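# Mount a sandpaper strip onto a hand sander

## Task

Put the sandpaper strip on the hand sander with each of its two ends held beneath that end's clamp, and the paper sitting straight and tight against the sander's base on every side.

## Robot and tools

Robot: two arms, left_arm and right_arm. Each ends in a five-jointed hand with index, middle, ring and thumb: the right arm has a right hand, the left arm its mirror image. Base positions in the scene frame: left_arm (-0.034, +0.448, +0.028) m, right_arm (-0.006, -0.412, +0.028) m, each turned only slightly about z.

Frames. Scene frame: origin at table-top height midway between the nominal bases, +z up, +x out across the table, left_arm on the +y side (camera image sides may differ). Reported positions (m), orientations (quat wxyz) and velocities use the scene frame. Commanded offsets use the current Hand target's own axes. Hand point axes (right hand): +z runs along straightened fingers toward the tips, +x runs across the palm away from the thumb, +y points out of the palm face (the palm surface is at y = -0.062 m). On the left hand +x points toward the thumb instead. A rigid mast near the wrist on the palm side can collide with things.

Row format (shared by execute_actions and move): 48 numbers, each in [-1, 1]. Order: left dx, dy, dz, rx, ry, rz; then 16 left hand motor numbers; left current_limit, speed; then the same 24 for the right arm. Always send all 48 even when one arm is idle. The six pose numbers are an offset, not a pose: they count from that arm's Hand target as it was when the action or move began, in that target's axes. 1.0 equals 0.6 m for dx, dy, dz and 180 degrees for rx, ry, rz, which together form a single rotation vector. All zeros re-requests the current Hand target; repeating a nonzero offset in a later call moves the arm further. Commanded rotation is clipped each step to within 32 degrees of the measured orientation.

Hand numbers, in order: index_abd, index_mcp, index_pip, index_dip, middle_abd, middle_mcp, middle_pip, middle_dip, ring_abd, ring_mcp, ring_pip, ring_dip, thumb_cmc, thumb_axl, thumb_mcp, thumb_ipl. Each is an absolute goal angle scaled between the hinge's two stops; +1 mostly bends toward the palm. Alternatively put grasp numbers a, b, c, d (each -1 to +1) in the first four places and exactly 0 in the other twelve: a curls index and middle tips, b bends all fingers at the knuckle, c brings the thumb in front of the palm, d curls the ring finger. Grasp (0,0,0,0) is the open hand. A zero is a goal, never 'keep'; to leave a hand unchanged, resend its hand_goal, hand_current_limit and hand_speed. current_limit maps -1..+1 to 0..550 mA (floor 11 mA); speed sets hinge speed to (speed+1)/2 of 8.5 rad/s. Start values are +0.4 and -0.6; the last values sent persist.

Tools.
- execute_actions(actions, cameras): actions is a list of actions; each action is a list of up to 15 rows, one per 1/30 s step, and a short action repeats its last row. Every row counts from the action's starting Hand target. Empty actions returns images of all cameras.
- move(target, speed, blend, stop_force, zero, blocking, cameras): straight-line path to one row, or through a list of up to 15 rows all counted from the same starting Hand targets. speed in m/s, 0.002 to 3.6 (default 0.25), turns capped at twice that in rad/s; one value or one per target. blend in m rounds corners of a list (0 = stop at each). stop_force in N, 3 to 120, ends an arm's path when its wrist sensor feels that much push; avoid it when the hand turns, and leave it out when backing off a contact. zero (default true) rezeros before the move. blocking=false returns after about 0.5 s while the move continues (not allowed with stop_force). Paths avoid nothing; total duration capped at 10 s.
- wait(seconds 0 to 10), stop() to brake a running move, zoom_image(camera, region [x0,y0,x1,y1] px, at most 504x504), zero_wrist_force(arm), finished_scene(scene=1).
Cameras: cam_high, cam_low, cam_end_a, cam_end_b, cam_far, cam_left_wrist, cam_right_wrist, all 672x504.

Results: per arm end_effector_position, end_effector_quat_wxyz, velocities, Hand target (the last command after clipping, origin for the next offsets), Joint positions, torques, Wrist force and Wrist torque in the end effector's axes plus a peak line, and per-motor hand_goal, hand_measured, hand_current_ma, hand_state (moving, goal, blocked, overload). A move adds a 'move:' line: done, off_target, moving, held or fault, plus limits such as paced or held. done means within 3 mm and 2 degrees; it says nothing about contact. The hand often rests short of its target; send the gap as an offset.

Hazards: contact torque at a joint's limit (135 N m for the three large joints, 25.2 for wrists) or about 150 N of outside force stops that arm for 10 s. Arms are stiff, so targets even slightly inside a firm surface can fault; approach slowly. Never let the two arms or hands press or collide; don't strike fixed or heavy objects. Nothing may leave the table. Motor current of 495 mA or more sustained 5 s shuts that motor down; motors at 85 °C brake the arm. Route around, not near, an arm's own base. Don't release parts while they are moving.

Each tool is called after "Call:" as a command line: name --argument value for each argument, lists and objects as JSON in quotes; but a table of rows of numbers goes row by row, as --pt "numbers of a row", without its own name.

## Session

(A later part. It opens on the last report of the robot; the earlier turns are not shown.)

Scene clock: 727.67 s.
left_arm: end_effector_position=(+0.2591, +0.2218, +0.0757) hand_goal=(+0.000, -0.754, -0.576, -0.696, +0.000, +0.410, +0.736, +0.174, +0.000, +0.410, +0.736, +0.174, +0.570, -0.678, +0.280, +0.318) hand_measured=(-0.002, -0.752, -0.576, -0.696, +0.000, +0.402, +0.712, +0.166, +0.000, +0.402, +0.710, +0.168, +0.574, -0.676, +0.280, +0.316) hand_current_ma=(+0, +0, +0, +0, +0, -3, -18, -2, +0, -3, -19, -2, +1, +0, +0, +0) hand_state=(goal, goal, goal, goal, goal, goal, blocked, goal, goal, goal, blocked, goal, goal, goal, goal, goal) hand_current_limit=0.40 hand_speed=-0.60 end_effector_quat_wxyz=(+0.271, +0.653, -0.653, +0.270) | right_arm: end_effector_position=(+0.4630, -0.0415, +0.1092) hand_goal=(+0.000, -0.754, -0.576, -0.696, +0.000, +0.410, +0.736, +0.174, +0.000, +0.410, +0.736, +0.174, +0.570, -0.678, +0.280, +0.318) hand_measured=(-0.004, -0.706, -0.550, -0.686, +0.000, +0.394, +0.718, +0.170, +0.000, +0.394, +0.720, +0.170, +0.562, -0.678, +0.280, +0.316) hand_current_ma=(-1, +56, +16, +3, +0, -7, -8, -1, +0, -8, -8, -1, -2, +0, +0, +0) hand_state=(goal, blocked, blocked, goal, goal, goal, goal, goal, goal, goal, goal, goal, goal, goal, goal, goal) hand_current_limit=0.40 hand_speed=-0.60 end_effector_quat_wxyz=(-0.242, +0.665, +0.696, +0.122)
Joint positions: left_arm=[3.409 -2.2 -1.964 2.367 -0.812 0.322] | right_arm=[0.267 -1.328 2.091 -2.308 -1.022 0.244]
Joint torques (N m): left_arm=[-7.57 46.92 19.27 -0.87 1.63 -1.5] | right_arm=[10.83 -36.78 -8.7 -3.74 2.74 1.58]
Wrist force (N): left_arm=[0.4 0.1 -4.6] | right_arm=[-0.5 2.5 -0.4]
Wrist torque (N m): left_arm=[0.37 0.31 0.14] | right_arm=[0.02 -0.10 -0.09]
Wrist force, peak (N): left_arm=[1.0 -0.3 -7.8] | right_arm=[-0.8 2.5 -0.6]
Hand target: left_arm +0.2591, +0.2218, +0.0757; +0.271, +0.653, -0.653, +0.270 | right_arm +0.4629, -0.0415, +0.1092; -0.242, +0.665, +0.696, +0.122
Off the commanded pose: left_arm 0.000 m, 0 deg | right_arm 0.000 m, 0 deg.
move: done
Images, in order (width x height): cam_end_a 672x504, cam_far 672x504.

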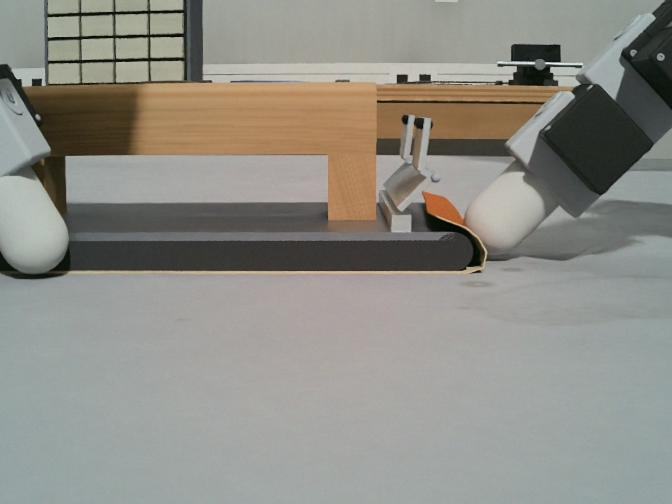

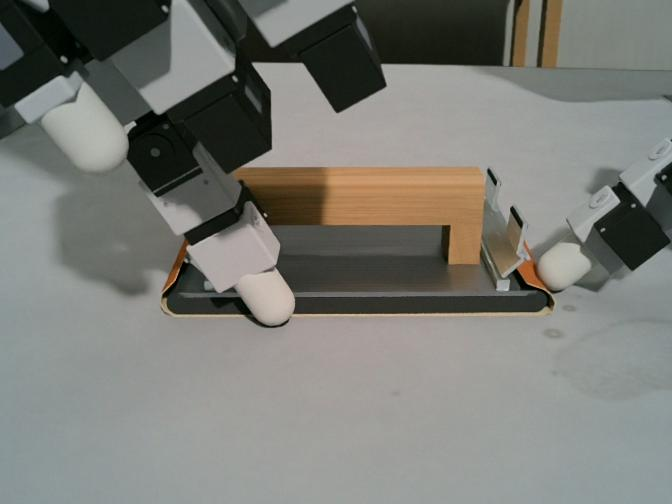

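Call:
move --pt "0 0 0 0 0 0 0.0 -0.754 -0.576 -0.696 0.0 0.411 0.737 0.174 0.0 0.411 0.737 0.174 0.571 -0.678 0.281 0.319 0.4 -0.6 0.0024 0.0313 -0.0041 0 0 0 0.0 -0.754 -0.576 -0.696 0.0 0.411 0.737 0.174 0.0 0.411 0.737 0.174 0.571 -0.678 0.281 0.319 0.4 -0.6" --pt "0 0 0 0 0 0 0.0 -0.754 -0.576 -0.696 0.0 0.411 0.737 0.174 0.0 0.411 0.737 0.174 0.571 -0.678 0.281 0.319 0.4 -0.6 0.0412 0.0197 -0.0702 0 0 0 0.0 -0.754 -0.576 -0.696 0.0 0.411 0.737 0.174 0.0 0.411 0.737 0.174 0.571 -0.678 0.281 0.319 0.4 -0.6" --pt "0 0 0 0 0 0 0.0 -0.754 -0.576 -0.696 0.0 0.411 0.737 0.174 0.0 0.411 0.737 0.174 0.571 -0.678 0.281 0.319 0.4 -0.6 0.1746 -0.0214 0.0152 0 0 0 0.0 -0.754 -0.576 -0.696 0.0 0.411 0.737 0.174 0.0 0.411 0.737 0.174 0.571 -0.678 0.281 0.319 0.4 -0.6" --pt "0 0 0 0 0 0 0.0 -0.754 -0.576 -0.696 0.0 0.411 0.737 0.174 0.0 0.411 0.737 0.174 0.571 -0.678 0.281 0.319 0.4 -0.6 0.1627 -0.0254 0.0422 0 0 0 0.0 -0.754 -0.576 -0.696 0.0 0.411 0.737 0.174 0.0 0.411 0.737 0.174 0.571 -0.678 0.281 0.319 0.4 -0.6" --speed '[0.08, 0.15, 0.2, 0.08]' --blend 0.005 --cameras '["cam_end_a", "cam_far"]'

Call:
zoom_image --camera "cam_end_a" --region '[340, 60, 600, 300]'

Call:
zoom_image --camera "cam_far" --region '[440, 120, 640, 330]'

Scene clock: 747.07 s.
left_arm: end_effector_position=(+0.2591, +0.2218, +0.0757) hand_goal=(+0.000, -0.754, -0.576, -0.696, +0.000, +0.410, +0.736, +0.174, +0.000, +0.410, +0.736, +0.174, +0.570, -0.678, +0.280, +0.318) hand_measured=(-0.002, -0.752, -0.576, -0.696, +0.000, +0.402, +0.712, +0.166, +0.000, +0.402, +0.710, +0.168, +0.574, -0.676, +0.280, +0.316) hand_current_ma=(+0, +0, +0, +0, +0, -3, -18, -2, +0, -3, -19, -2, +1, +0, +0, +0) hand_state=(goal, goal, goal, goal, goal, goal, blocked, goal, goal, goal, blocked, goal, goal, goal, goal, goal) hand_current_limit=0.40 hand_speed=-0.60 end_effector_quat_wxyz=(+0.271, +0.653, -0.653, +0.270) | right_arm: end_effector_position=(+0.4436, +0.0542, +0.1388) hand_goal=(+0.000, -0.754, -0.576, -0.696, +0.000, +0.410, +0.736, +0.174, +0.000, +0.410, +0.736, +0.174, +0.570, -0.678, +0.280, +0.318) hand_measured=(-0.006, -0.746, -0.572, -0.694, +0.000, +0.394, +0.718, +0.170, +0.000, +0.394, +0.720, +0.170, +0.562, -0.678, +0.280, +0.316) hand_current_ma=(-1, +2, +1, +0, +0, -7, -8, -1, +0, -8, -8, -1, -2, +0, +0, +0) hand_state=(goal, goal, goal, goal, goal, goal, goal, goal, goal, goal, goal, goal, goal, goal, goal, goal) hand_current_limit=0.40 hand_speed=-0.60 end_effector_quat_wxyz=(-0.242, +0.665, +0.696, +0.122)
Joint positions: left_arm=[3.409 -2.2 -1.964 2.367 -0.812 0.322] | right_arm=[0.456 -1.272 1.952 -2.34 -1.028 0.465]
Joint torques (N m): left_arm=[-8.35 47.96 19.45 -2.6 0.87 -1.46] | right_arm=[10.23 -22.58 -11.72 -5.04 -0.85 1.3]
Wrist force (N): left_arm=[1.1 -0.4 -5.5] | right_arm=[-0.6 0.5 0.9]
Wrist torque (N m): left_arm=[0.33 0.29 0.15] | right_arm=[0.07 0.07 -0.03]
Wrist force, peak (N): left_arm=[1.3 -0.2 -5.6] | right_arm=[-0.3 2.5 -1.5]
Hand target: left_arm +0.2591, +0.2218, +0.0757; +0.271, +0.653, -0.653, +0.270 | right_arm +0.4436, +0.0542, +0.1387; -0.242, +0.665, +0.696, +0.122
Off the commanded pose: left_arm 0.000 m, 0 deg | right_arm 0.000 m, 0 deg.
move: done
Images, in order (width x height): cam_end_a 672x504, cam_far 672x504.

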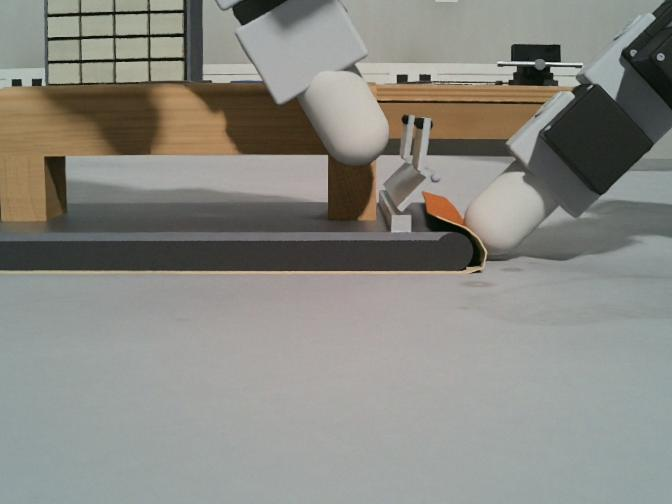

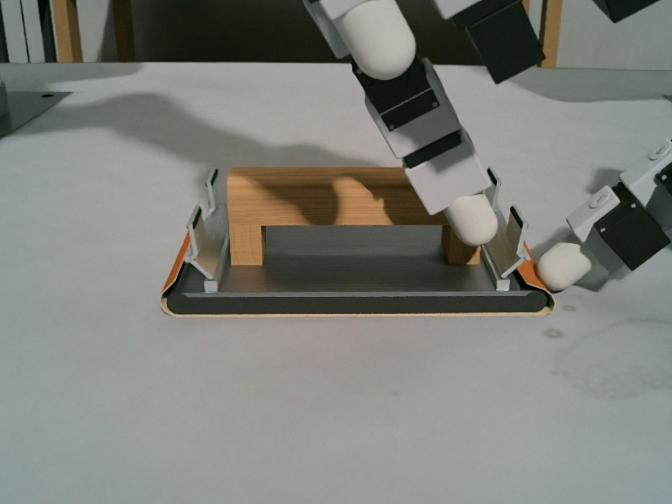

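Scaled by 1.938 from the camera's 672x504 image, which has a finer 960x720 frame.

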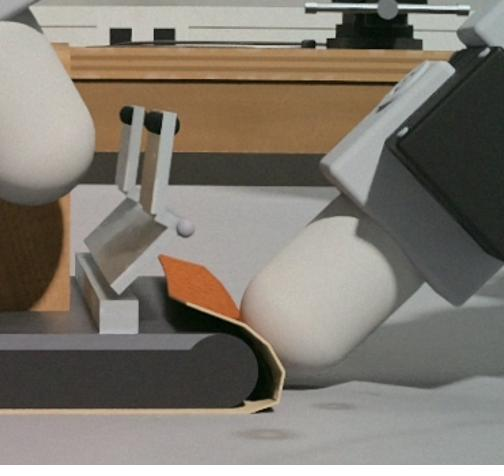

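Scaled by 2.400 from the camera's 672x504 image, which has a finer 960x720 frame.

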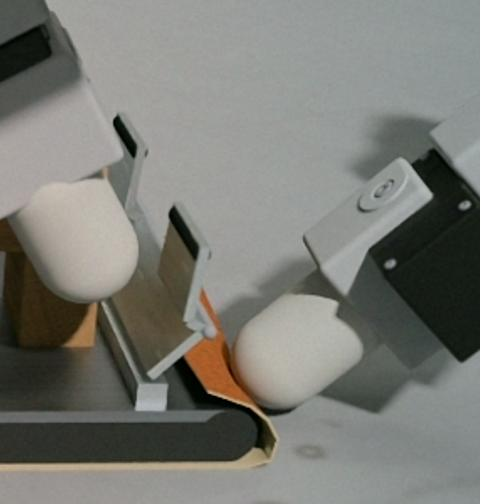

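Call:
move --pt "-0.0047 0.0006 -0.0047 0 0 0 0.0 -0.754 -0.576 -0.696 0.0 0.411 0.737 0.174 0.0 0.411 0.737 0.174 0.571 -0.678 0.281 0.319 0.4 -0.6 0.0107 0.0003 0.0082 0 0 0 0.0 -0.754 -0.576 -0.696 0.0 0.411 0.737 0.174 0.0 0.411 0.737 0.174 0.571 -0.678 0.281 0.319 0.4 -0.6" --pt "-0.0054 -0.0110 -0.0054 0 0 0 0.0 -0.754 -0.576 -0.696 0.0 0.411 0.737 0.174 0.0 0.411 0.737 0.174 0.571 -0.678 0.281 0.319 0.4 -0.6 0.0107 0.0003 0.0082 0 0 0 0.0 -0.754 -0.576 -0.696 0.0 0.411 0.737 0.174 0.0 0.411 0.737 0.174 0.571 -0.678 0.281 0.319 0.4 -0.6" --pt "-0.0011 -0.0116 -0.0011 0 0 0 0.0 -0.754 -0.576 -0.696 0.0 0.411 0.737 0.174 0.0 0.411 0.737 0.174 0.571 -0.678 0.281 0.319 0.4 -0.6 0.0107 0.0003 0.0082 0 0 0 0.0 -0.754 -0.576 -0.696 0.0 0.411 0.737 0.174 0.0 0.411 0.737 0.174 0.571 -0.678 0.281 0.319 0.4 -0.6" --speed 0.04 --cameras '["cam_end_a"]'

Call:
zoom_image --camera "cam_end_a" --region '[340, 60, 600, 300]'

Scene clock: 767.27 s.
left_arm: end_effector_position=(+0.2660, +0.2228, +0.0757) hand_goal=(+0.000, -0.754, -0.576, -0.696, +0.000, +0.410, +0.736, +0.174, +0.000, +0.410, +0.736, +0.174, +0.570, -0.678, +0.280, +0.318) hand_measured=(+0.002, -0.748, -0.574, -0.696, +0.000, +0.402, +0.712, +0.166, +0.000, +0.402, +0.710, +0.168, +0.574, -0.676, +0.280, +0.316) hand_current_ma=(+0, +2, +0, +0, +0, -3, -18, -2, +0, -3, -19, -2, +1, +0, +0, +0) hand_state=(goal, goal, goal, goal, goal, goal, blocked, goal, goal, goal, blocked, goal, goal, goal, goal, goal) hand_current_limit=0.40 hand_speed=-0.60 end_effector_quat_wxyz=(+0.271, +0.653, -0.653, +0.270) | right_arm: end_effector_position=(+0.4429, +0.0622, +0.1377) hand_goal=(+0.000, -0.754, -0.576, -0.696, +0.000, +0.410, +0.736, +0.174, +0.000, +0.410, +0.736, +0.174, +0.570, -0.678, +0.280, +0.318) hand_measured=(-0.006, -0.746, -0.572, -0.694, +0.000, +0.394, +0.718, +0.170, +0.000, +0.394, +0.720, +0.170, +0.562, -0.678, +0.280, +0.316) hand_current_ma=(-1, +2, +1, +0, +0, -7, -8, -1, +0, -8, -8, -1, -2, +0, +0, +0) hand_state=(goal, goal, goal, goal, goal, goal, goal, goal, goal, goal, goal, goal, goal, goal, goal, goal) hand_current_limit=0.40 hand_speed=-0.60 end_effector_quat_wxyz=(-0.242, +0.665, +0.696, +0.122)
Joint positions: left_arm=[3.407 -2.209 -1.942 2.356 -0.811 0.32] | right_arm=[0.47 -1.259 1.94 -2.349 -1.029 0.481]
Joint torques (N m): left_arm=[-7.05 44.97 18.68 -1.17 3 -1.43] | right_arm=[10.26 -20.75 -25.12 -4.99 -0.81 1.55]
Wrist force (N): left_arm=[0.1 0.1 -3.1] | right_arm=[-0.5 0.4 0.8]
Wrist torque (N m): left_arm=[0.20 0.17 0.12] | right_arm=[0.08 0.05 -0.02]
Wrist force, peak (N): left_arm=[1.4 -0.2 -5.6] | right_arm=[-0.9 0.5 1.0]
Hand target: left_arm +0.2660, +0.2227, +0.0757; +0.271, +0.653, -0.653, +0.270 | right_arm +0.4429, +0.0622, +0.1377; -0.242, +0.665, +0.696, +0.122
Off the commanded pose: left_arm 0.000 m, 0 deg | right_arm 0.000 m, 0 deg.
move: done
Images, in order (width x height): cam_end_a 672x504.

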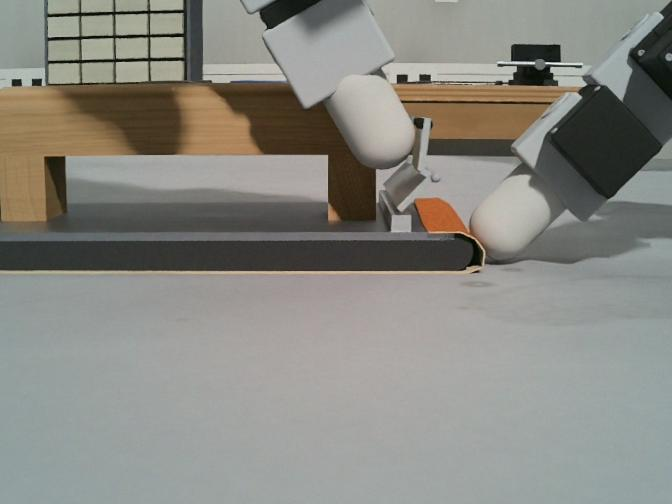

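Scaled by 1.938 from the camera's 672x504 image, which has a finer 960x720 frame.

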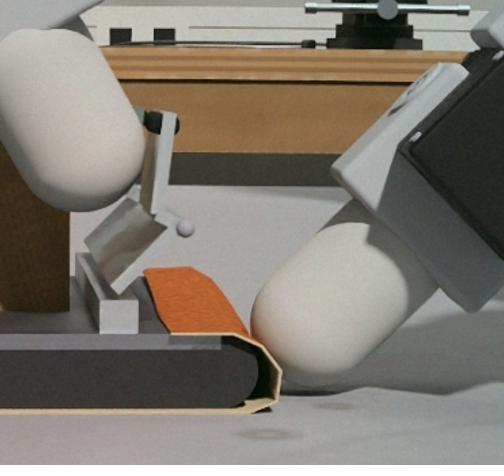

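Call:
move --target '[0,0,0,0,0,0, 0.0, -0.754, -0.576, -0.696, 0.0, 0.411, 0.737, 0.174, 0.0, 0.411, 0.737, 0.174, 0.571, -0.678, 0.281, 0.319, 0.4, -0.6, 0.0193,0.0003,0.0132, 0, 0, 0, 0.0, -0.754, -0.576, -0.696, 0.0, 0.411, 0.737, 0.174, 0.0, 0.411, 0.737, 0.174, 0.571, -0.678, 0.281, 0.319, 0.4, -0.6]' --speed 0.025 --cameras '["cam_end_a", "cam_far"]'

Call:
zoom_image --camera "cam_end_a" --region '[340, 60, 600, 300]'

Scene clock: 775.43 s.
left_arm: end_effector_position=(+0.2660, +0.2227, +0.0757) hand_goal=(+0.000, -0.754, -0.576, -0.696, +0.000, +0.410, +0.736, +0.174, +0.000, +0.410, +0.736, +0.174, +0.570, -0.678, +0.280, +0.318) hand_measured=(+0.010, -0.746, -0.574, -0.696, +0.000, +0.402, +0.712, +0.166, +0.000, +0.402, +0.710, +0.168, +0.574, -0.676, +0.280, +0.316) hand_current_ma=(+3, +3, +0, +0, +0, -3, -18, -2, +0, -3, -19, -2, +1, +0, +0, +0) hand_state=(goal, goal, goal, goal, goal, goal, blocked, goal, goal, goal, blocked, goal, goal, goal, goal, goal) hand_current_limit=0.40 hand_speed=-0.60 end_effector_quat_wxyz=(+0.271, +0.653, -0.653, +0.270) | right_arm: end_effector_position=(+0.4417, +0.0761, +0.1367) hand_goal=(+0.000, -0.754, -0.576, -0.696, +0.000, +0.410, +0.736, +0.174, +0.000, +0.410, +0.736, +0.174, +0.570, -0.678, +0.280, +0.318) hand_measured=(-0.010, -0.748, -0.574, -0.694, +0.000, +0.394, +0.718, +0.170, +0.000, +0.394, +0.720, +0.170, +0.562, -0.678, +0.280, +0.316) hand_current_ma=(-2, +1, +0, +0, +0, -7, -8, -1, +0, -8, -8, -1, -2, +0, +0, +0) hand_state=(goal, goal, goal, goal, goal, goal, goal, goal, goal, goal, goal, goal, goal, goal, goal, goal) hand_current_limit=0.40 hand_speed=-0.60 end_effector_quat_wxyz=(-0.242, +0.665, +0.696, +0.122)
Joint positions: left_arm=[3.407 -2.209 -1.942 2.356 -0.811 0.32] | right_arm=[0.494 -1.237 1.917 -2.362 -1.032 0.509]
Joint torques (N m): left_arm=[-9.89 46.66 17.46 -1.61 2.5 -1.24] | right_arm=[10.6 -20.56 -25.26 -4.92 -0.85 1.6]
Wrist force (N): left_arm=[-0.1 -0.3 -3.8] | right_arm=[-0.3 0.3 0.7]
Wrist torque (N m): left_arm=[0.24 0.22 0.10] | right_arm=[0.12 0.02 0.00]
Wrist force, peak (N): left_arm=[0.2 0.2 -6.9] | right_arm=[-2.8 0.0 -7.3]
Hand target: left_arm +0.2660, +0.2227, +0.0757; +0.271, +0.653, -0.653, +0.270 | right_arm +0.4417, +0.0761, +0.1367; -0.242, +0.665, +0.696, +0.122
Off the commanded pose: left_arm 0.000 m, 0 deg | right_arm 0.000 m, 0 deg.
move: done
Images, in order (width x height): cam_end_a 672x504, cam_far 672x504.

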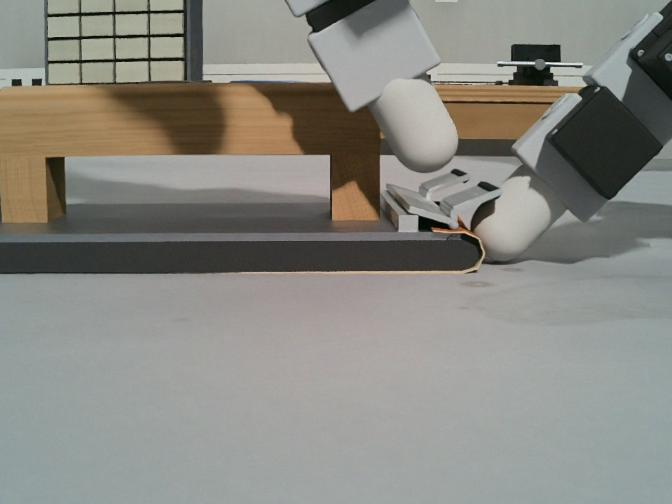

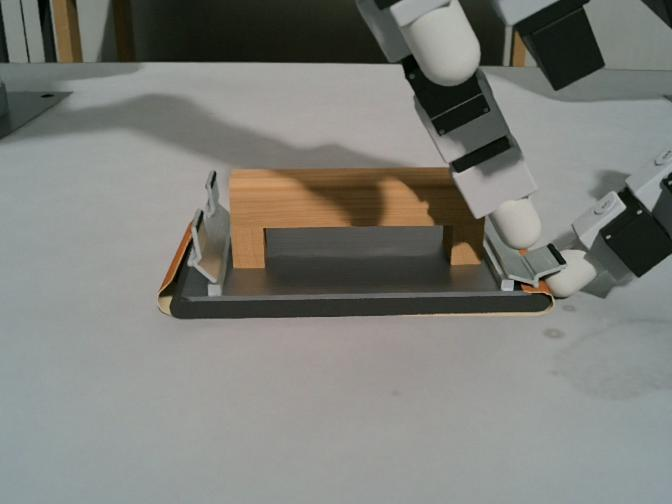

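Scaled by 1.938 from the camera's 672x504 image, which has a finer 960x720 frame.

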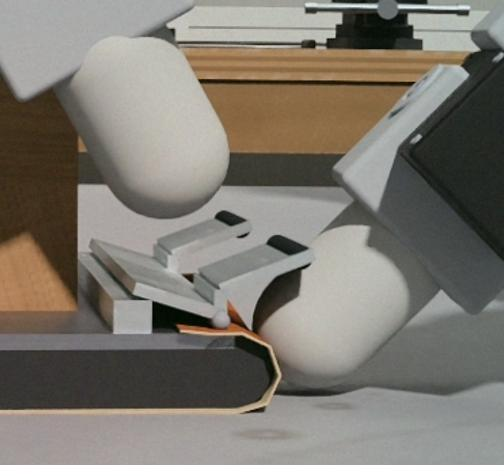

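Call:
move --target '[-0.0006,-0.0003,0.0053,0,0,0, 0.0, -0.754, -0.576, -0.696, 0.0, 0.411, 0.737, 0.174, 0.0, 0.411, 0.737, 0.174, 0.571, -0.678, 0.281, 0.319, 0.4, -0.6, 0,0,0, 0, 0, 0, 0.0, -0.754, -0.576, -0.696, 0.0, 0.411, 0.737, 0.174, 0.0, 0.411, 0.737, 0.174, 0.571, -0.678, 0.281, 0.319, 0.4, -0.6]' --speed 0.02 --cameras '["cam_end_a", "cam_far"]'

Call:
zoom_image --camera "cam_end_a" --region '[370, 140, 540, 290]'

Call:
zoom_image --camera "cam_far" --region '[450, 180, 610, 330]'

Scene clock: 789.90 s.
left_arm: end_effector_position=(+0.2662, +0.2208, +0.0733) hand_goal=(+0.000, -0.754, -0.576, -0.696, +0.000, +0.410, +0.736, +0.174, +0.000, +0.410, +0.736, +0.174, +0.570, -0.678, +0.280, +0.318) hand_measured=(-0.006, -0.746, -0.574, -0.696, +0.000, +0.402, +0.712, +0.166, +0.000, +0.416, +0.700, +0.178, +0.574, -0.676, +0.280, +0.316) hand_current_ma=(-1, +3, +0, +0, +0, -3, -18, -2, +0, +2, -37, +1, +1, +0, +0, +0) hand_state=(goal, goal, goal, goal, goal, goal, blocked, goal, goal, goal, blocked, goal, goal, goal, goal, goal) hand_current_limit=0.40 hand_speed=-0.60 end_effector_quat_wxyz=(+0.271, +0.653, -0.653, +0.270) | right_arm: end_effector_position=(+0.4417, +0.0761, +0.1367) hand_goal=(+0.000, -0.754, -0.576, -0.696, +0.000, +0.410, +0.736, +0.174, +0.000, +0.410, +0.736, +0.174, +0.570, -0.678, +0.280, +0.318) hand_measured=(-0.008, -0.748, -0.574, -0.694, +0.000, +0.394, +0.718, +0.170, +0.000, +0.394, +0.720, +0.170, +0.562, -0.678, +0.280, +0.316) hand_current_ma=(-2, +1, +0, +0, +0, -7, -8, -1, +0, -8, -8, -1, -2, +0, +0, +0) hand_state=(goal, goal, goal, goal, goal, goal, goal, goal, goal, goal, goal, goal, goal, goal, goal, goal) hand_current_limit=0.40 hand_speed=-0.60 end_effector_quat_wxyz=(-0.242, +0.665, +0.696, +0.122)
Joint positions: left_arm=[3.401 -2.214 -1.941 2.365 -0.81 0.313] | right_arm=[0.494 -1.237 1.917 -2.362 -1.032 0.509]
Joint torques (N m): left_arm=[-11.74 16.53 16.96 2.07 0.68 -1.15] | right_arm=[10.03 -20.78 -25.01 -4.91 -0.8 1.34]
Wrist force (N): left_arm=[9.0 -3.6 -23.2] | right_arm=[-0.4 0.1 0.8]
Wrist torque (N m): left_arm=[1.17 -0.09 0.51] | right_arm=[0.08 0.03 -0.02]
Wrist force, peak (N): left_arm=[9.5 -3.3 -23.5] | right_arm=[-0.7 0.3 0.9]
Hand target: left_arm +0.2662, +0.2207, +0.0732; +0.271, +0.653, -0.653, +0.270 | right_arm +0.4417, +0.0761, +0.1367; -0.242, +0.665, +0.696, +0.122
Off the commanded pose: left_arm 0.000 m, 0 deg | right_arm 0.000 m, 0 deg.
move: done
Images, in order (width x height): cam_end_a 672x504, cam_far 672x504.

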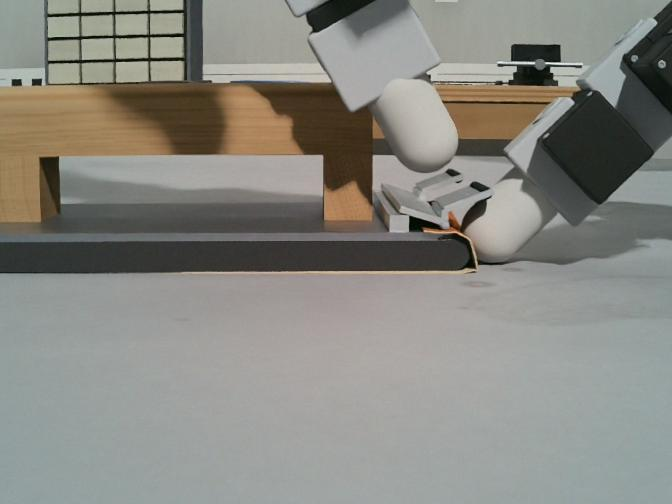

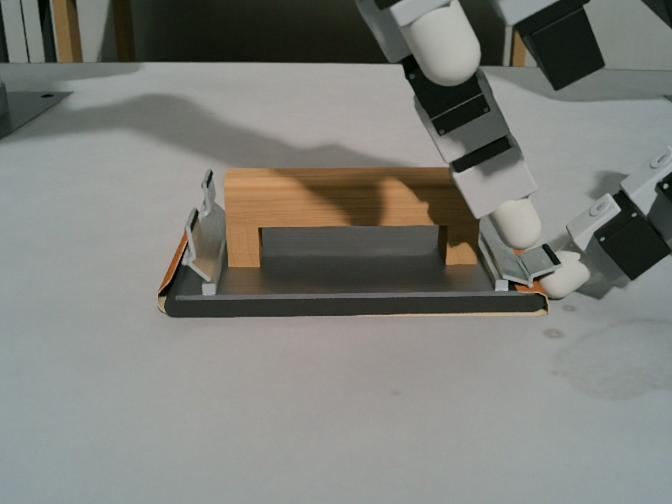

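Scaled by 2.965 from the camera's 672x504 image, which has a finer 960x720 frame.

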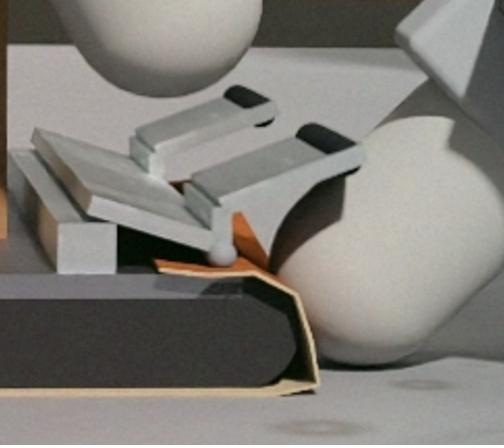

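Scaled by 3.150 from the camera's 672x504 image, which has a finer 960x720 frame.

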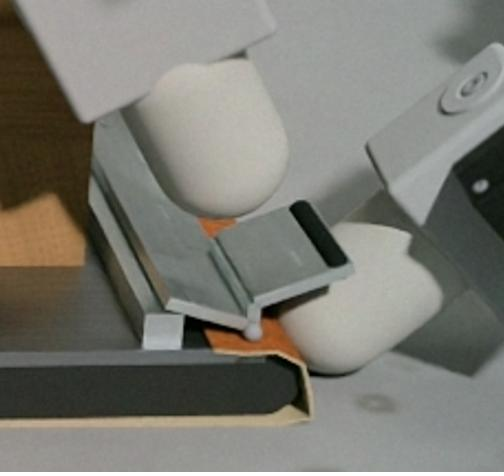

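Call:
move --pt "0.001 0.0003 -0.0049 0 0 0 0.0 -0.754 -0.576 -0.696 0.0 0.411 0.737 0.174 0.0 0.411 0.737 0.174 0.571 -0.678 0.281 0.319 0.4 -0.6 0.0158 -0.0048 -0.0270 0 0 0 0.0 -0.754 -0.576 -0.696 0.0 0.411 0.737 0.174 0.0 0.411 0.737 0.174 0.571 -0.678 0.281 0.319 0.4 -0.6" --pt "0.001 0.0003 -0.0049 0 0 0 0.0 -0.754 -0.576 -0.696 0.0 0.411 0.737 0.174 0.0 0.411 0.737 0.174 0.571 -0.678 0.281 0.319 0.4 -0.6 -0.0277 -0.0097 -0.0516 0 0 0 0.0 -0.754 -0.576 -0.696 0.0 0.411 0.737 0.174 0.0 0.411 0.737 0.174 0.571 -0.678 0.281 0.319 0.4 -0.6" --pt "0.001 0.0003 -0.0049 0 0 0 0.0 -0.754 -0.576 -0.696 0.0 0.411 0.737 0.174 0.0 0.411 0.737 0.174 0.571 -0.678 0.281 0.319 0.4 -0.6 -0.0582 -0.0006 0.0004 0 0 0 0.0 -0.754 -0.576 -0.696 0.0 0.411 0.737 0.174 0.0 0.411 0.737 0.174 0.571 -0.678 0.281 0.319 0.4 -0.6" --pt "0.001 0.0003 -0.0049 0 0 0 0.0 -0.754 -0.576 -0.696 0.0 0.411 0.737 0.174 0.0 0.411 0.737 0.174 0.571 -0.678 0.281 0.319 0.4 -0.6 -0.0467 -0.0006 0.0072 0 0 0 0.0 -0.754 -0.576 -0.696 0.0 0.411 0.737 0.174 0.0 0.411 0.737 0.174 0.571 -0.678 0.281 0.319 0.4 -0.6" --speed '[0.06, 0.1, 0.08, 0.03]' --blend 0.003 --cameras '["cam_end_a", "cam_far"]'

Call:
zoom_image --camera "cam_end_a" --region '[340, 120, 540, 290]'

Call:
zoom_image --camera "cam_far" --region '[430, 160, 610, 330]'

Scene clock: 838.17 s.
left_arm: end_effector_position=(+0.2660, +0.2224, +0.0757) hand_goal=(+0.000, -0.754, -0.576, -0.696, +0.000, +0.410, +0.736, +0.174, +0.000, +0.410, +0.736, +0.174, +0.570, -0.678, +0.280, +0.318) hand_measured=(+0.004, -0.750, -0.572, -0.694, +0.000, +0.402, +0.712, +0.166, +0.000, +0.402, +0.710, +0.170, +0.574, -0.676, +0.280, +0.316) hand_current_ma=(+0, +1, +1, +0, +0, -3, -18, -2, +0, -3, -20, -1, +1, +0, +0, +0) hand_state=(goal, goal, goal, goal, goal, goal, blocked, goal, goal, goal, blocked, goal, goal, goal, goal, goal) hand_current_limit=0.40 hand_speed=-0.60 end_effector_quat_wxyz=(+0.271, +0.653, -0.653, +0.270) | right_arm: end_effector_position=(+0.4404, +0.0540, +0.1189) hand_goal=(+0.000, -0.754, -0.576, -0.696, +0.000, +0.410, +0.736, +0.174, +0.000, +0.410, +0.736, +0.174, +0.570, -0.678, +0.280, +0.318) hand_measured=(-0.002, -0.748, -0.594, -0.704, +0.000, +0.394, +0.718, +0.170, +0.000, +0.394, +0.720, +0.170, +0.562, -0.678, +0.280, +0.316) hand_current_ma=(+0, +2, -8, -2, +0, -7, -8, -1, +0, -8, -8, -1, -2, +0, +0, +0) hand_state=(goal, goal, goal, goal, goal, goal, goal, goal, goal, goal, goal, goal, goal, goal, goal, goal) hand_current_limit=0.40 hand_speed=-0.60 end_effector_quat_wxyz=(-0.242, +0.665, +0.696, +0.122)
Joint positions: left_arm=[3.406 -2.209 -1.942 2.357 -0.811 0.319] | right_arm=[0.459 -1.244 1.978 -2.396 -1.028 0.468]
Joint torques (N m): left_arm=[9.3 47.67 -3.38 -3.21 1.26 1.45] | right_arm=[-4.8 -41.31 -23.42 -4.71 -0.16 1.74]
Wrist force (N): left_arm=[0.4 -0.3 -2.2] | right_arm=[-0.7 1.2 -1.2]
Wrist torque (N m): left_arm=[0.14 0.17 0.01] | right_arm=[0.31 -0.04 -0.04]
Wrist force, peak (N): left_arm=[10.6 -4.0 -25.1] | right_arm=[10.2 19.7 -69.4]
Hand target: left_arm +0.2660, +0.2224, +0.0757; +0.271, +0.653, -0.653, +0.270 | right_arm +0.4405, +0.0539, +0.1191; -0.242, +0.665, +0.696, +0.122
Off the commanded pose: left_arm 0.000 m, 0 deg | right_arm 0.000 m, 0 deg.
move: done
Images, in order (width x height): cam_end_a 672x504, cam_far 672x504.

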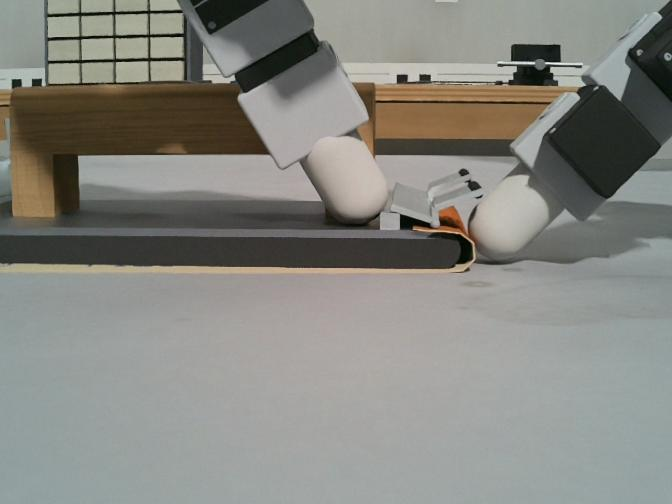

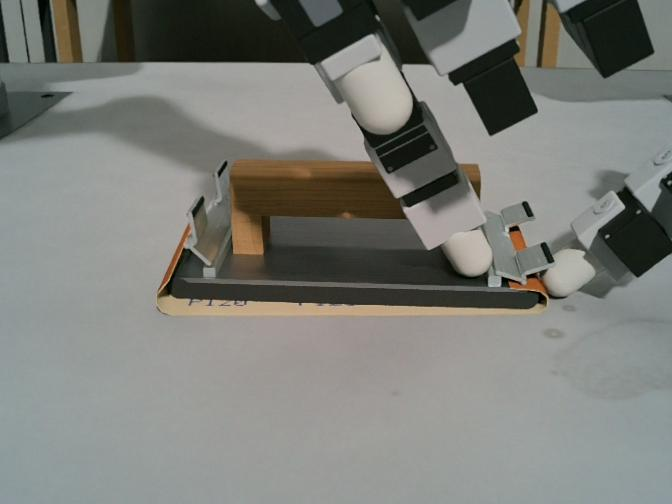

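Scaled by 2.520 from the camera's 672x504 image, which has a finer 960x720 frame.

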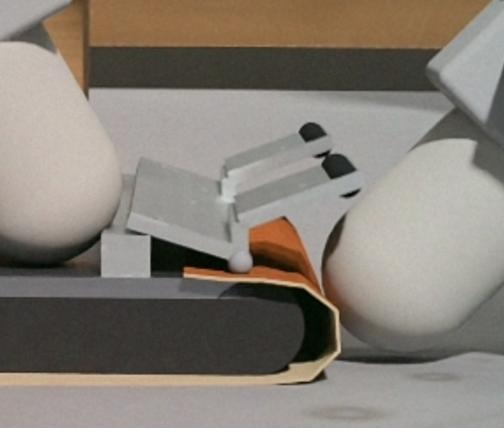

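Scaled by 2.800 from the camera's 672x504 image, which has a finer 960x720 frame.

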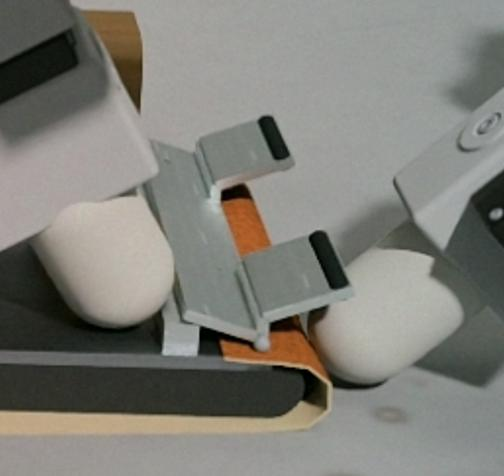

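Call:
move --pt "0 0 0 0 0 0 0.0 -0.754 -0.576 -0.696 0.0 0.411 0.737 0.174 0.0 0.411 0.737 0.174 0.571 -0.678 0.281 0.319 0.4 -0.6 -0.0017 0.0364 -0.0205 0 0 0 0.0 -0.754 -0.576 -0.696 0.0 0.411 0.737 0.174 0.0 0.411 0.737 0.174 0.571 -0.678 0.281 0.319 0.4 -0.6" --pt "0 0 0 0 0 0 0.0 -0.754 -0.576 -0.696 0.0 0.411 0.737 0.174 0.0 0.411 0.737 0.174 0.571 -0.678 0.281 0.319 0.4 -0.6 0.0146 0.0164 -0.1638 0 0 0 0.0 -0.754 -0.576 -0.696 0.0 0.411 0.737 0.174 0.0 0.411 0.737 0.174 0.571 -0.678 0.281 0.319 0.4 -0.6" --pt "0 0 0 0 0 0 0.0 -0.754 -0.576 -0.696 0.0 0.411 0.737 0.174 0.0 0.411 0.737 0.174 0.571 -0.678 0.281 0.319 0.4 -0.6 -0.0030 -0.2144 -0.1333 0 0 0 0.0 -0.754 -0.576 -0.696 0.0 0.411 0.737 0.174 0.0 0.411 0.737 0.174 0.571 -0.678 0.281 0.319 0.4 -0.6" --pt "0 0 0 0 0 0 0.0 -0.754 -0.576 -0.696 0.0 0.411 0.737 0.174 0.0 0.411 0.737 0.174 0.571 -0.678 0.281 0.319 0.4 -0.6 -0.0906 -0.1903 -0.0003 0 0 0 0.0 -0.754 -0.576 -0.696 0.0 0.411 0.737 0.174 0.0 0.411 0.737 0.174 0.571 -0.678 0.281 0.319 0.4 -0.6" --speed '[0.06, 0.2, 0.2, 0.08]' --blend 0.004 --cameras '["cam_end_a", "cam_far", "cam_high", "cam_end_b"]'

Call:
zoom_image --camera "cam_end_a" --region '[340, 120, 540, 290]'

Call:
zoom_image --camera "cam_high" --region '[300, 140, 400, 220]'

Scene clock: 868.33 s.
left_arm: end_effector_position=(+0.2660, +0.2224, +0.0757) hand_goal=(+0.000, -0.754, -0.576, -0.696, +0.000, +0.410, +0.736, +0.174, +0.000, +0.410, +0.736, +0.174, +0.570, -0.678, +0.280, +0.318) hand_measured=(+0.004, -0.750, -0.572, -0.694, +0.000, +0.402, +0.712, +0.166, +0.000, +0.402, +0.710, +0.170, +0.574, -0.676, +0.280, +0.316) hand_current_ma=(+0, +1, +1, +0, +0, -3, -18, -2, +0, -3, -20, -1, +1, +0, +0, +0) hand_state=(goal, goal, goal, goal, goal, goal, blocked, goal, goal, goal, blocked, goal, goal, goal, goal, goal) hand_current_limit=0.40 hand_speed=-0.60 end_effector_quat_wxyz=(+0.271, +0.653, -0.653, +0.270) | right_arm: end_effector_position=(+0.3281, -0.0031, +0.1095) hand_goal=(+0.000, -0.754, -0.576, -0.696, +0.000, +0.410, +0.736, +0.174, +0.000, +0.410, +0.736, +0.174, +0.570, -0.678, +0.280, +0.318) hand_measured=(-0.006, -0.752, -0.578, -0.698, +0.000, +0.394, +0.718, +0.170, +0.000, +0.394, +0.720, +0.170, +0.562, -0.678, +0.280, +0.316) hand_current_ma=(-1, +0, +0, +0, +0, -7, -8, -1, +0, -8, -8, -1, -2, +0, +0, +0) hand_state=(goal, goal, goal, goal, goal, goal, goal, goal, goal, goal, goal, goal, goal, goal, goal, goal) hand_current_limit=0.40 hand_speed=-0.60 end_effector_quat_wxyz=(-0.242, +0.665, +0.696, +0.122)
Joint positions: left_arm=[3.406 -2.209 -1.942 2.357 -0.811 0.319] | right_arm=[0.465 -1.472 2.317 -2.51 -1.029 0.475]
Joint torques (N m): left_arm=[-5.87 36.08 1.33 -2.43 3.19 0.23] | right_arm=[-7.89 -7.79 -7.7 -4.7 1.22 1.61]
Wrist force (N): left_arm=[0.5 -0.5 -2.2] | right_arm=[0.0 0.6 0.2]
Wrist torque (N m): left_arm=[0.11 0.17 0.02] | right_arm=[0.16 0.00 0.15]
Wrist force, peak (N): left_arm=[0.4 -0.4 -2.6] | right_arm=[-0.2 1.1 -1.8]
Hand target: left_arm +0.2660, +0.2224, +0.0757; +0.271, +0.653, -0.653, +0.270 | right_arm +0.3281, -0.0031, +0.1094; -0.242, +0.665, +0.696, +0.122
Off the commanded pose: left_arm 0.000 m, 0 deg | right_arm 0.000 m, 0 deg.
move: done
Images, in order (width x height): cam_high 672x504, cam_end_a 672x504, cam_end_b 672x504, cam_far 672x504.

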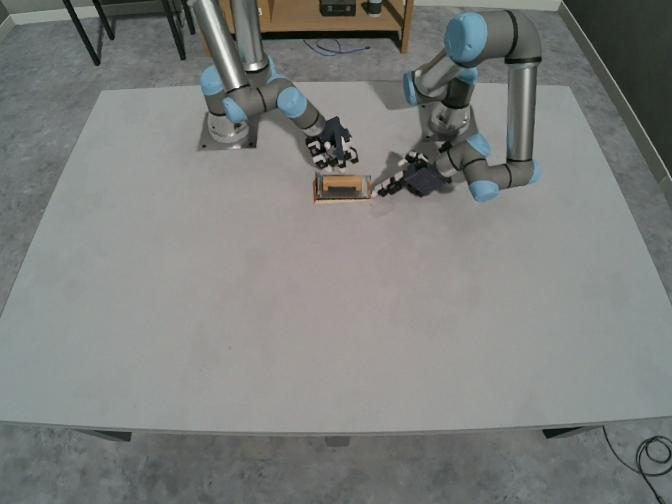

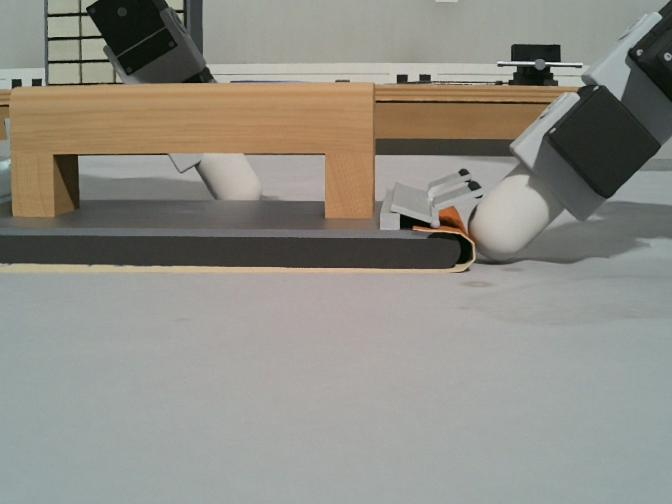

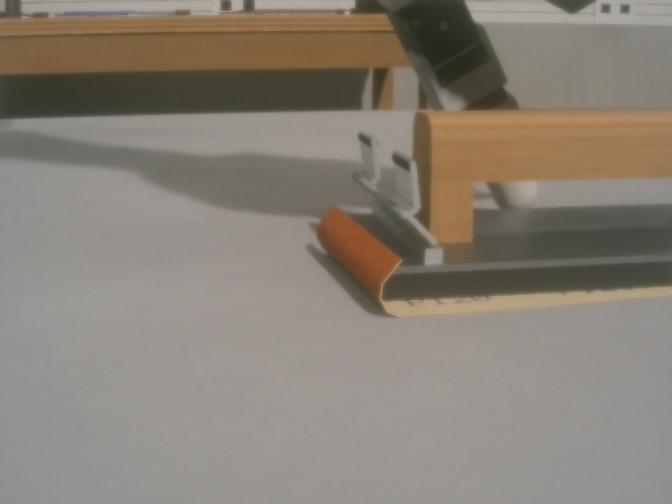

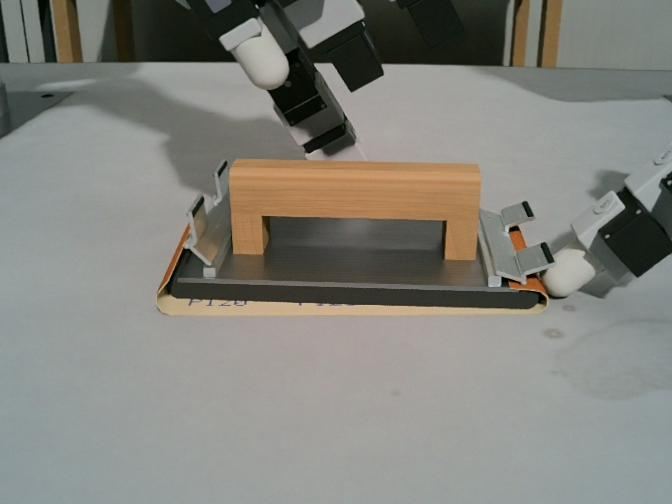

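Scaled by 2.520 from the camera's 672x504 image, which has a finer 960x720 frame.

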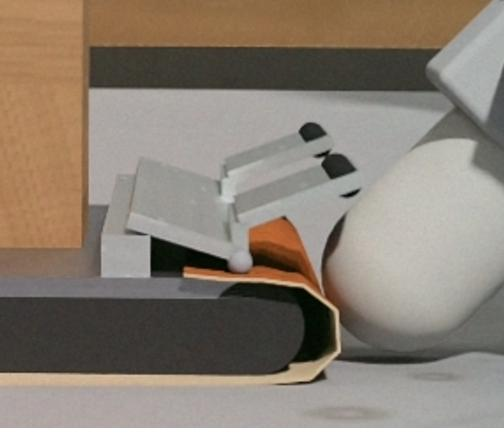

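Scaled by 5.040 from the camera's 672x504 image, which has a finer 960x720 frame.

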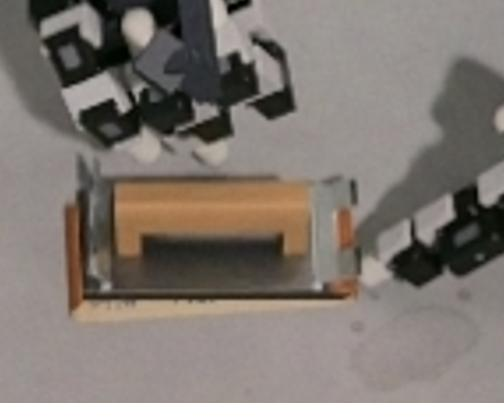

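Call:
move --target '[0,0,0,0,0,0, 0.0, -0.754, -0.576, -0.696, 0.0, 0.411, 0.737, 0.174, 0.0, 0.411, 0.737, 0.174, 0.571, -0.678, 0.281, 0.319, 0.4, -0.6, -0.003,0.0543,-0.0113, 0, 0, 0, 0.0, -0.754, -0.576, -0.696, 0.0, 0.411, 0.737, 0.174, 0.0, 0.411, 0.737, 0.174, 0.571, -0.678, 0.281, 0.319, 0.4, -0.6]' --speed 0.03 --cameras '["cam_end_a", "cam_far"]'

Scene clock: 878.80 s.
left_arm: end_effector_position=(+0.2660, +0.2224, +0.0757) hand_goal=(+0.000, -0.754, -0.576, -0.696, +0.000, +0.410, +0.736, +0.174, +0.000, +0.410, +0.736, +0.174, +0.570, -0.678, +0.280, +0.318) hand_measured=(+0.004, -0.750, -0.574, -0.694, +0.000, +0.402, +0.712, +0.166, +0.000, +0.402, +0.710, +0.170, +0.574, -0.676, +0.280, +0.316) hand_current_ma=(+0, +1, +0, +0, +0, -3, -18, -2, +0, -3, -20, -1, +1, +0, +0, +0) hand_state=(goal, goal, goal, goal, goal, goal, blocked, goal, goal, goal, blocked, goal, goal, goal, goal, goal) hand_current_limit=0.40 hand_speed=-0.60 end_effector_quat_wxyz=(+0.271, +0.653, -0.653, +0.270) | right_arm: end_effector_position=(+0.3612, -0.0052, +0.1093) hand_goal=(+0.000, -0.754, -0.576, -0.696, +0.000, +0.410, +0.736, +0.174, +0.000, +0.410, +0.736, +0.174, +0.570, -0.678, +0.280, +0.318) hand_measured=(-0.004, -0.784, -0.594, -0.706, +0.000, +0.394, +0.718, +0.170, +0.000, +0.394, +0.720, +0.170, +0.562, -0.678, +0.280, +0.316) hand_current_ma=(+0, -25, -9, -3, +0, -7, -8, -1, +0, -8, -8, -1, -2, +0, +0, +0) hand_state=(goal, blocked, goal, goal, goal, goal, goal, goal, goal, goal, goal, goal, goal, goal, goal, goal) hand_current_limit=0.40 hand_speed=-0.60 end_effector_quat_wxyz=(-0.242, +0.665, +0.696, +0.122)
Joint positions: left_arm=[3.406 -2.209 -1.942 2.357 -0.811 0.319] | right_arm=[0.424 -1.429 2.257 -2.468 -1.025 0.427]
Joint torques (N m): left_arm=[-6.96 30.15 7.45 -2.23 2.94 -0.66] | right_arm=[-10.95 -11.45 -24.57 -2.44 2.16 -2.34]
Wrist force (N): left_arm=[0.0 -0.5 -2.3] | right_arm=[-0.7 -1.0 1.6]
Wrist torque (N m): left_arm=[0.12 0.20 -0.02] | right_arm=[0.18 0.03 0.15]
Wrist force, peak (N): left_arm=[0.5 -0.3 -2.6] | right_arm=[-0.9 -0.9 1.6]
Hand target: left_arm +0.2660, +0.2224, +0.0757; +0.271, +0.653, -0.653, +0.270 | right_arm +0.3614, -0.0052, +0.1093; -0.242, +0.665, +0.696, +0.122
Off the commanded pose: left_arm 0.000 m, 0 deg | right_arm 0.000 m, 0 deg.
move: done
Images, in order (width x height): cam_end_a 672x504, cam_far 672x504.

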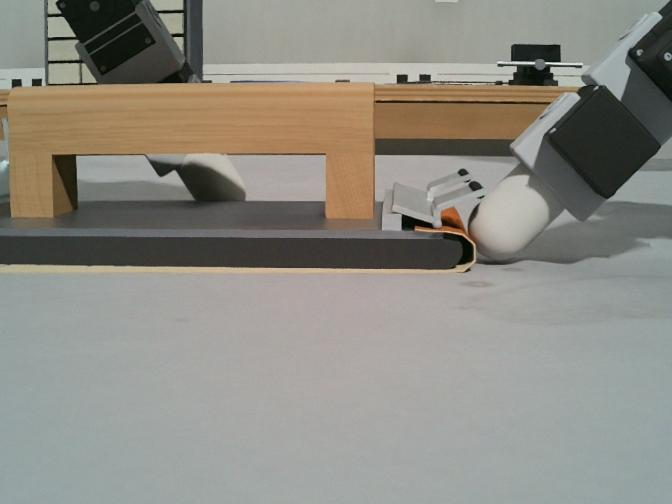

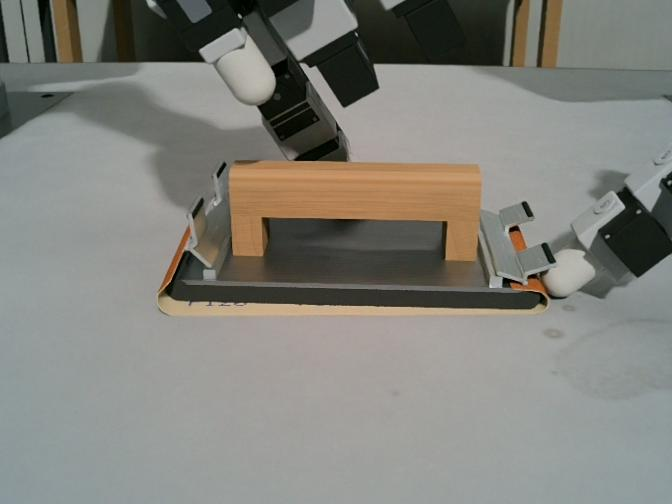

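Call:
move --pt "0 0 0 0 0 0 0.0 -0.754 -0.576 -0.696 0.0 0.411 0.737 0.174 0.0 0.411 0.737 0.174 0.571 -0.678 0.281 0.319 0.4 -0.6 -0.001 -0.0132 0.0017 0 0 0 0.0 -0.754 -0.576 -0.696 0.0 0.411 0.737 0.174 0.0 0.411 0.737 0.174 0.571 -0.678 0.281 0.319 0.4 -0.6" --pt "0 0 0 0 0 0 0.0 -0.754 -0.576 -0.696 0.0 0.411 0.737 0.174 0.0 0.411 0.737 0.174 0.571 -0.678 0.281 0.319 0.4 -0.6 -0.0226 -0.0132 -0.0109 0 0 0 0.0 -0.754 -0.576 -0.696 0.0 0.411 0.737 0.174 0.0 0.411 0.737 0.174 0.571 -0.678 0.281 0.319 0.4 -0.6" --pt "0 0 0 0 0 0 0.0 -0.754 -0.576 -0.696 0.0 0.411 0.737 0.174 0.0 0.411 0.737 0.174 0.571 -0.678 0.281 0.319 0.4 -0.6 -0.0204 0.0148 -0.0146 0 0 0 0.0 -0.754 -0.576 -0.696 0.0 0.411 0.737 0.174 0.0 0.411 0.737 0.174 0.571 -0.678 0.281 0.319 0.4 -0.6" --speed '[0.06, 0.06, 0.03]' --cameras '["cam_end_a", "cam_far"]'

Call:
zoom_image --camera "cam_end_a" --region '[340, 120, 540, 290]'

Scene clock: 891.43 s.
left_arm: end_effector_position=(+0.2660, +0.2224, +0.0757) hand_goal=(+0.000, -0.754, -0.576, -0.696, +0.000, +0.410, +0.736, +0.174, +0.000, +0.410, +0.736, +0.174, +0.570, -0.678, +0.280, +0.318) hand_measured=(+0.014, -0.752, -0.574, -0.694, +0.000, +0.402, +0.712, +0.166, +0.000, +0.402, +0.710, +0.170, +0.574, -0.676, +0.280, +0.316) hand_current_ma=(+5, +0, +0, +0, +0, -3, -18, -2, +0, -3, -20, -1, +1, +0, +0, +0) hand_state=(goal, goal, goal, goal, goal, goal, blocked, goal, goal, goal, blocked, goal, goal, goal, goal, goal) hand_current_limit=0.40 hand_speed=-0.60 end_effector_quat_wxyz=(+0.271, +0.653, -0.653, +0.270) | right_arm: end_effector_position=(+0.3715, -0.0193, +0.1093) hand_goal=(+0.000, -0.754, -0.576, -0.696, +0.000, +0.410, +0.736, +0.174, +0.000, +0.410, +0.736, +0.174, +0.570, -0.678, +0.280, +0.318) hand_measured=(-0.018, -0.802, -0.604, -0.710, +0.000, +0.394, +0.718, +0.170, +0.000, +0.394, +0.720, +0.170, +0.562, -0.678, +0.280, +0.316) hand_current_ma=(-7, -57, -20, -5, +0, -7, -8, -1, +0, -8, -8, -1, -2, +0, +0, +0) hand_state=(goal, blocked, blocked, goal, goal, goal, goal, goal, goal, goal, goal, goal, goal, goal, goal, goal) hand_current_limit=0.40 hand_speed=-0.60 end_effector_quat_wxyz=(-0.242, +0.665, +0.696, +0.122)
Joint positions: left_arm=[3.406 -2.209 -1.942 2.357 -0.811 0.318] | right_arm=[0.383 -1.439 2.26 -2.436 -1.023 0.38]
Joint torques (N m): left_arm=[-7.37 28.98 10.13 -2.28 2.92 -1.11] | right_arm=[-10.68 -10.85 -23.57 -2.46 2.39 -1.81]
Wrist force (N): left_arm=[-0.6 -0.3 -3.2] | right_arm=[-0.7 -2.1 -0.1]
Wrist torque (N m): left_arm=[0.21 0.16 -0.09] | right_arm=[0.34 -0.12 0.10]
Wrist force, peak (N): left_arm=[-0.6 -0.3 -3.2] | right_arm=[-0.8 -1.2 2.1]
Hand target: left_arm +0.2660, +0.2224, +0.0757; +0.271, +0.653, -0.653, +0.270 | right_arm +0.3716, -0.0193, +0.1093; -0.242, +0.665, +0.696, +0.122
Off the commanded pose: left_arm 0.000 m, 0 deg | right_arm 0.000 m, 0 deg.
move: done
Images, in order (width x height): cam_end_a 672x504, cam_far 672x504.

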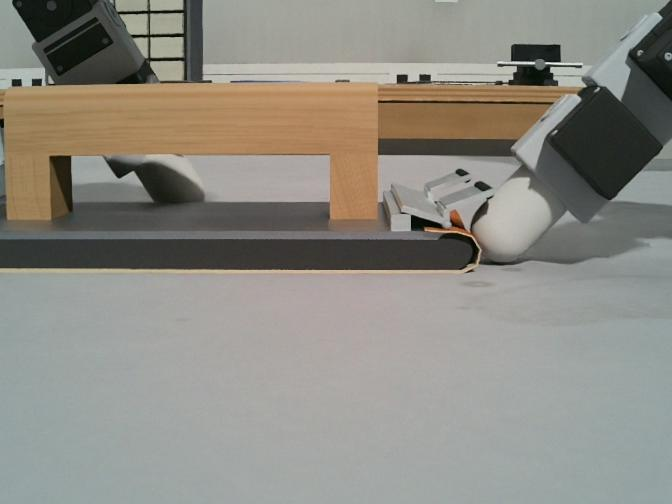

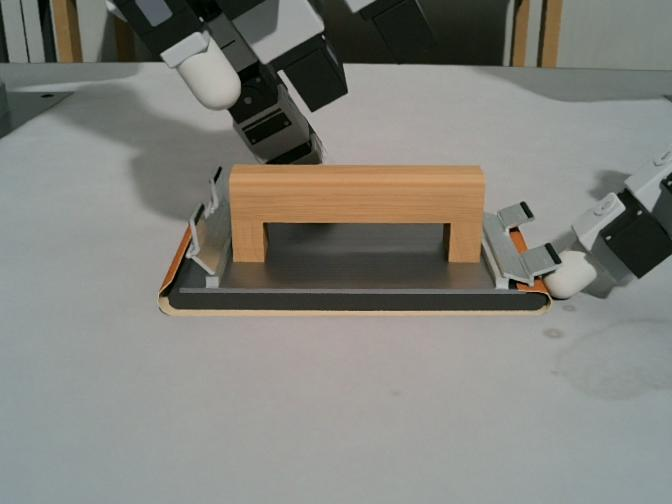

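Scaled by 2.520 from the camera's 672x504 image, which has a finer 960x720 frame.

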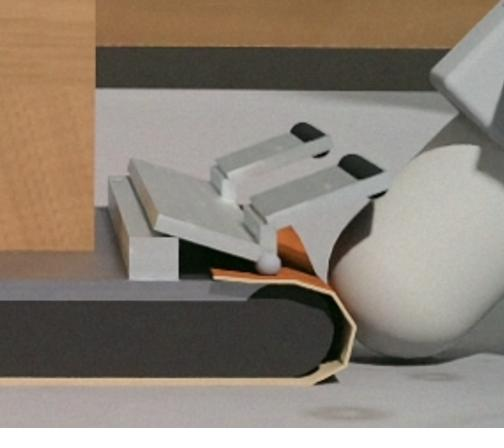

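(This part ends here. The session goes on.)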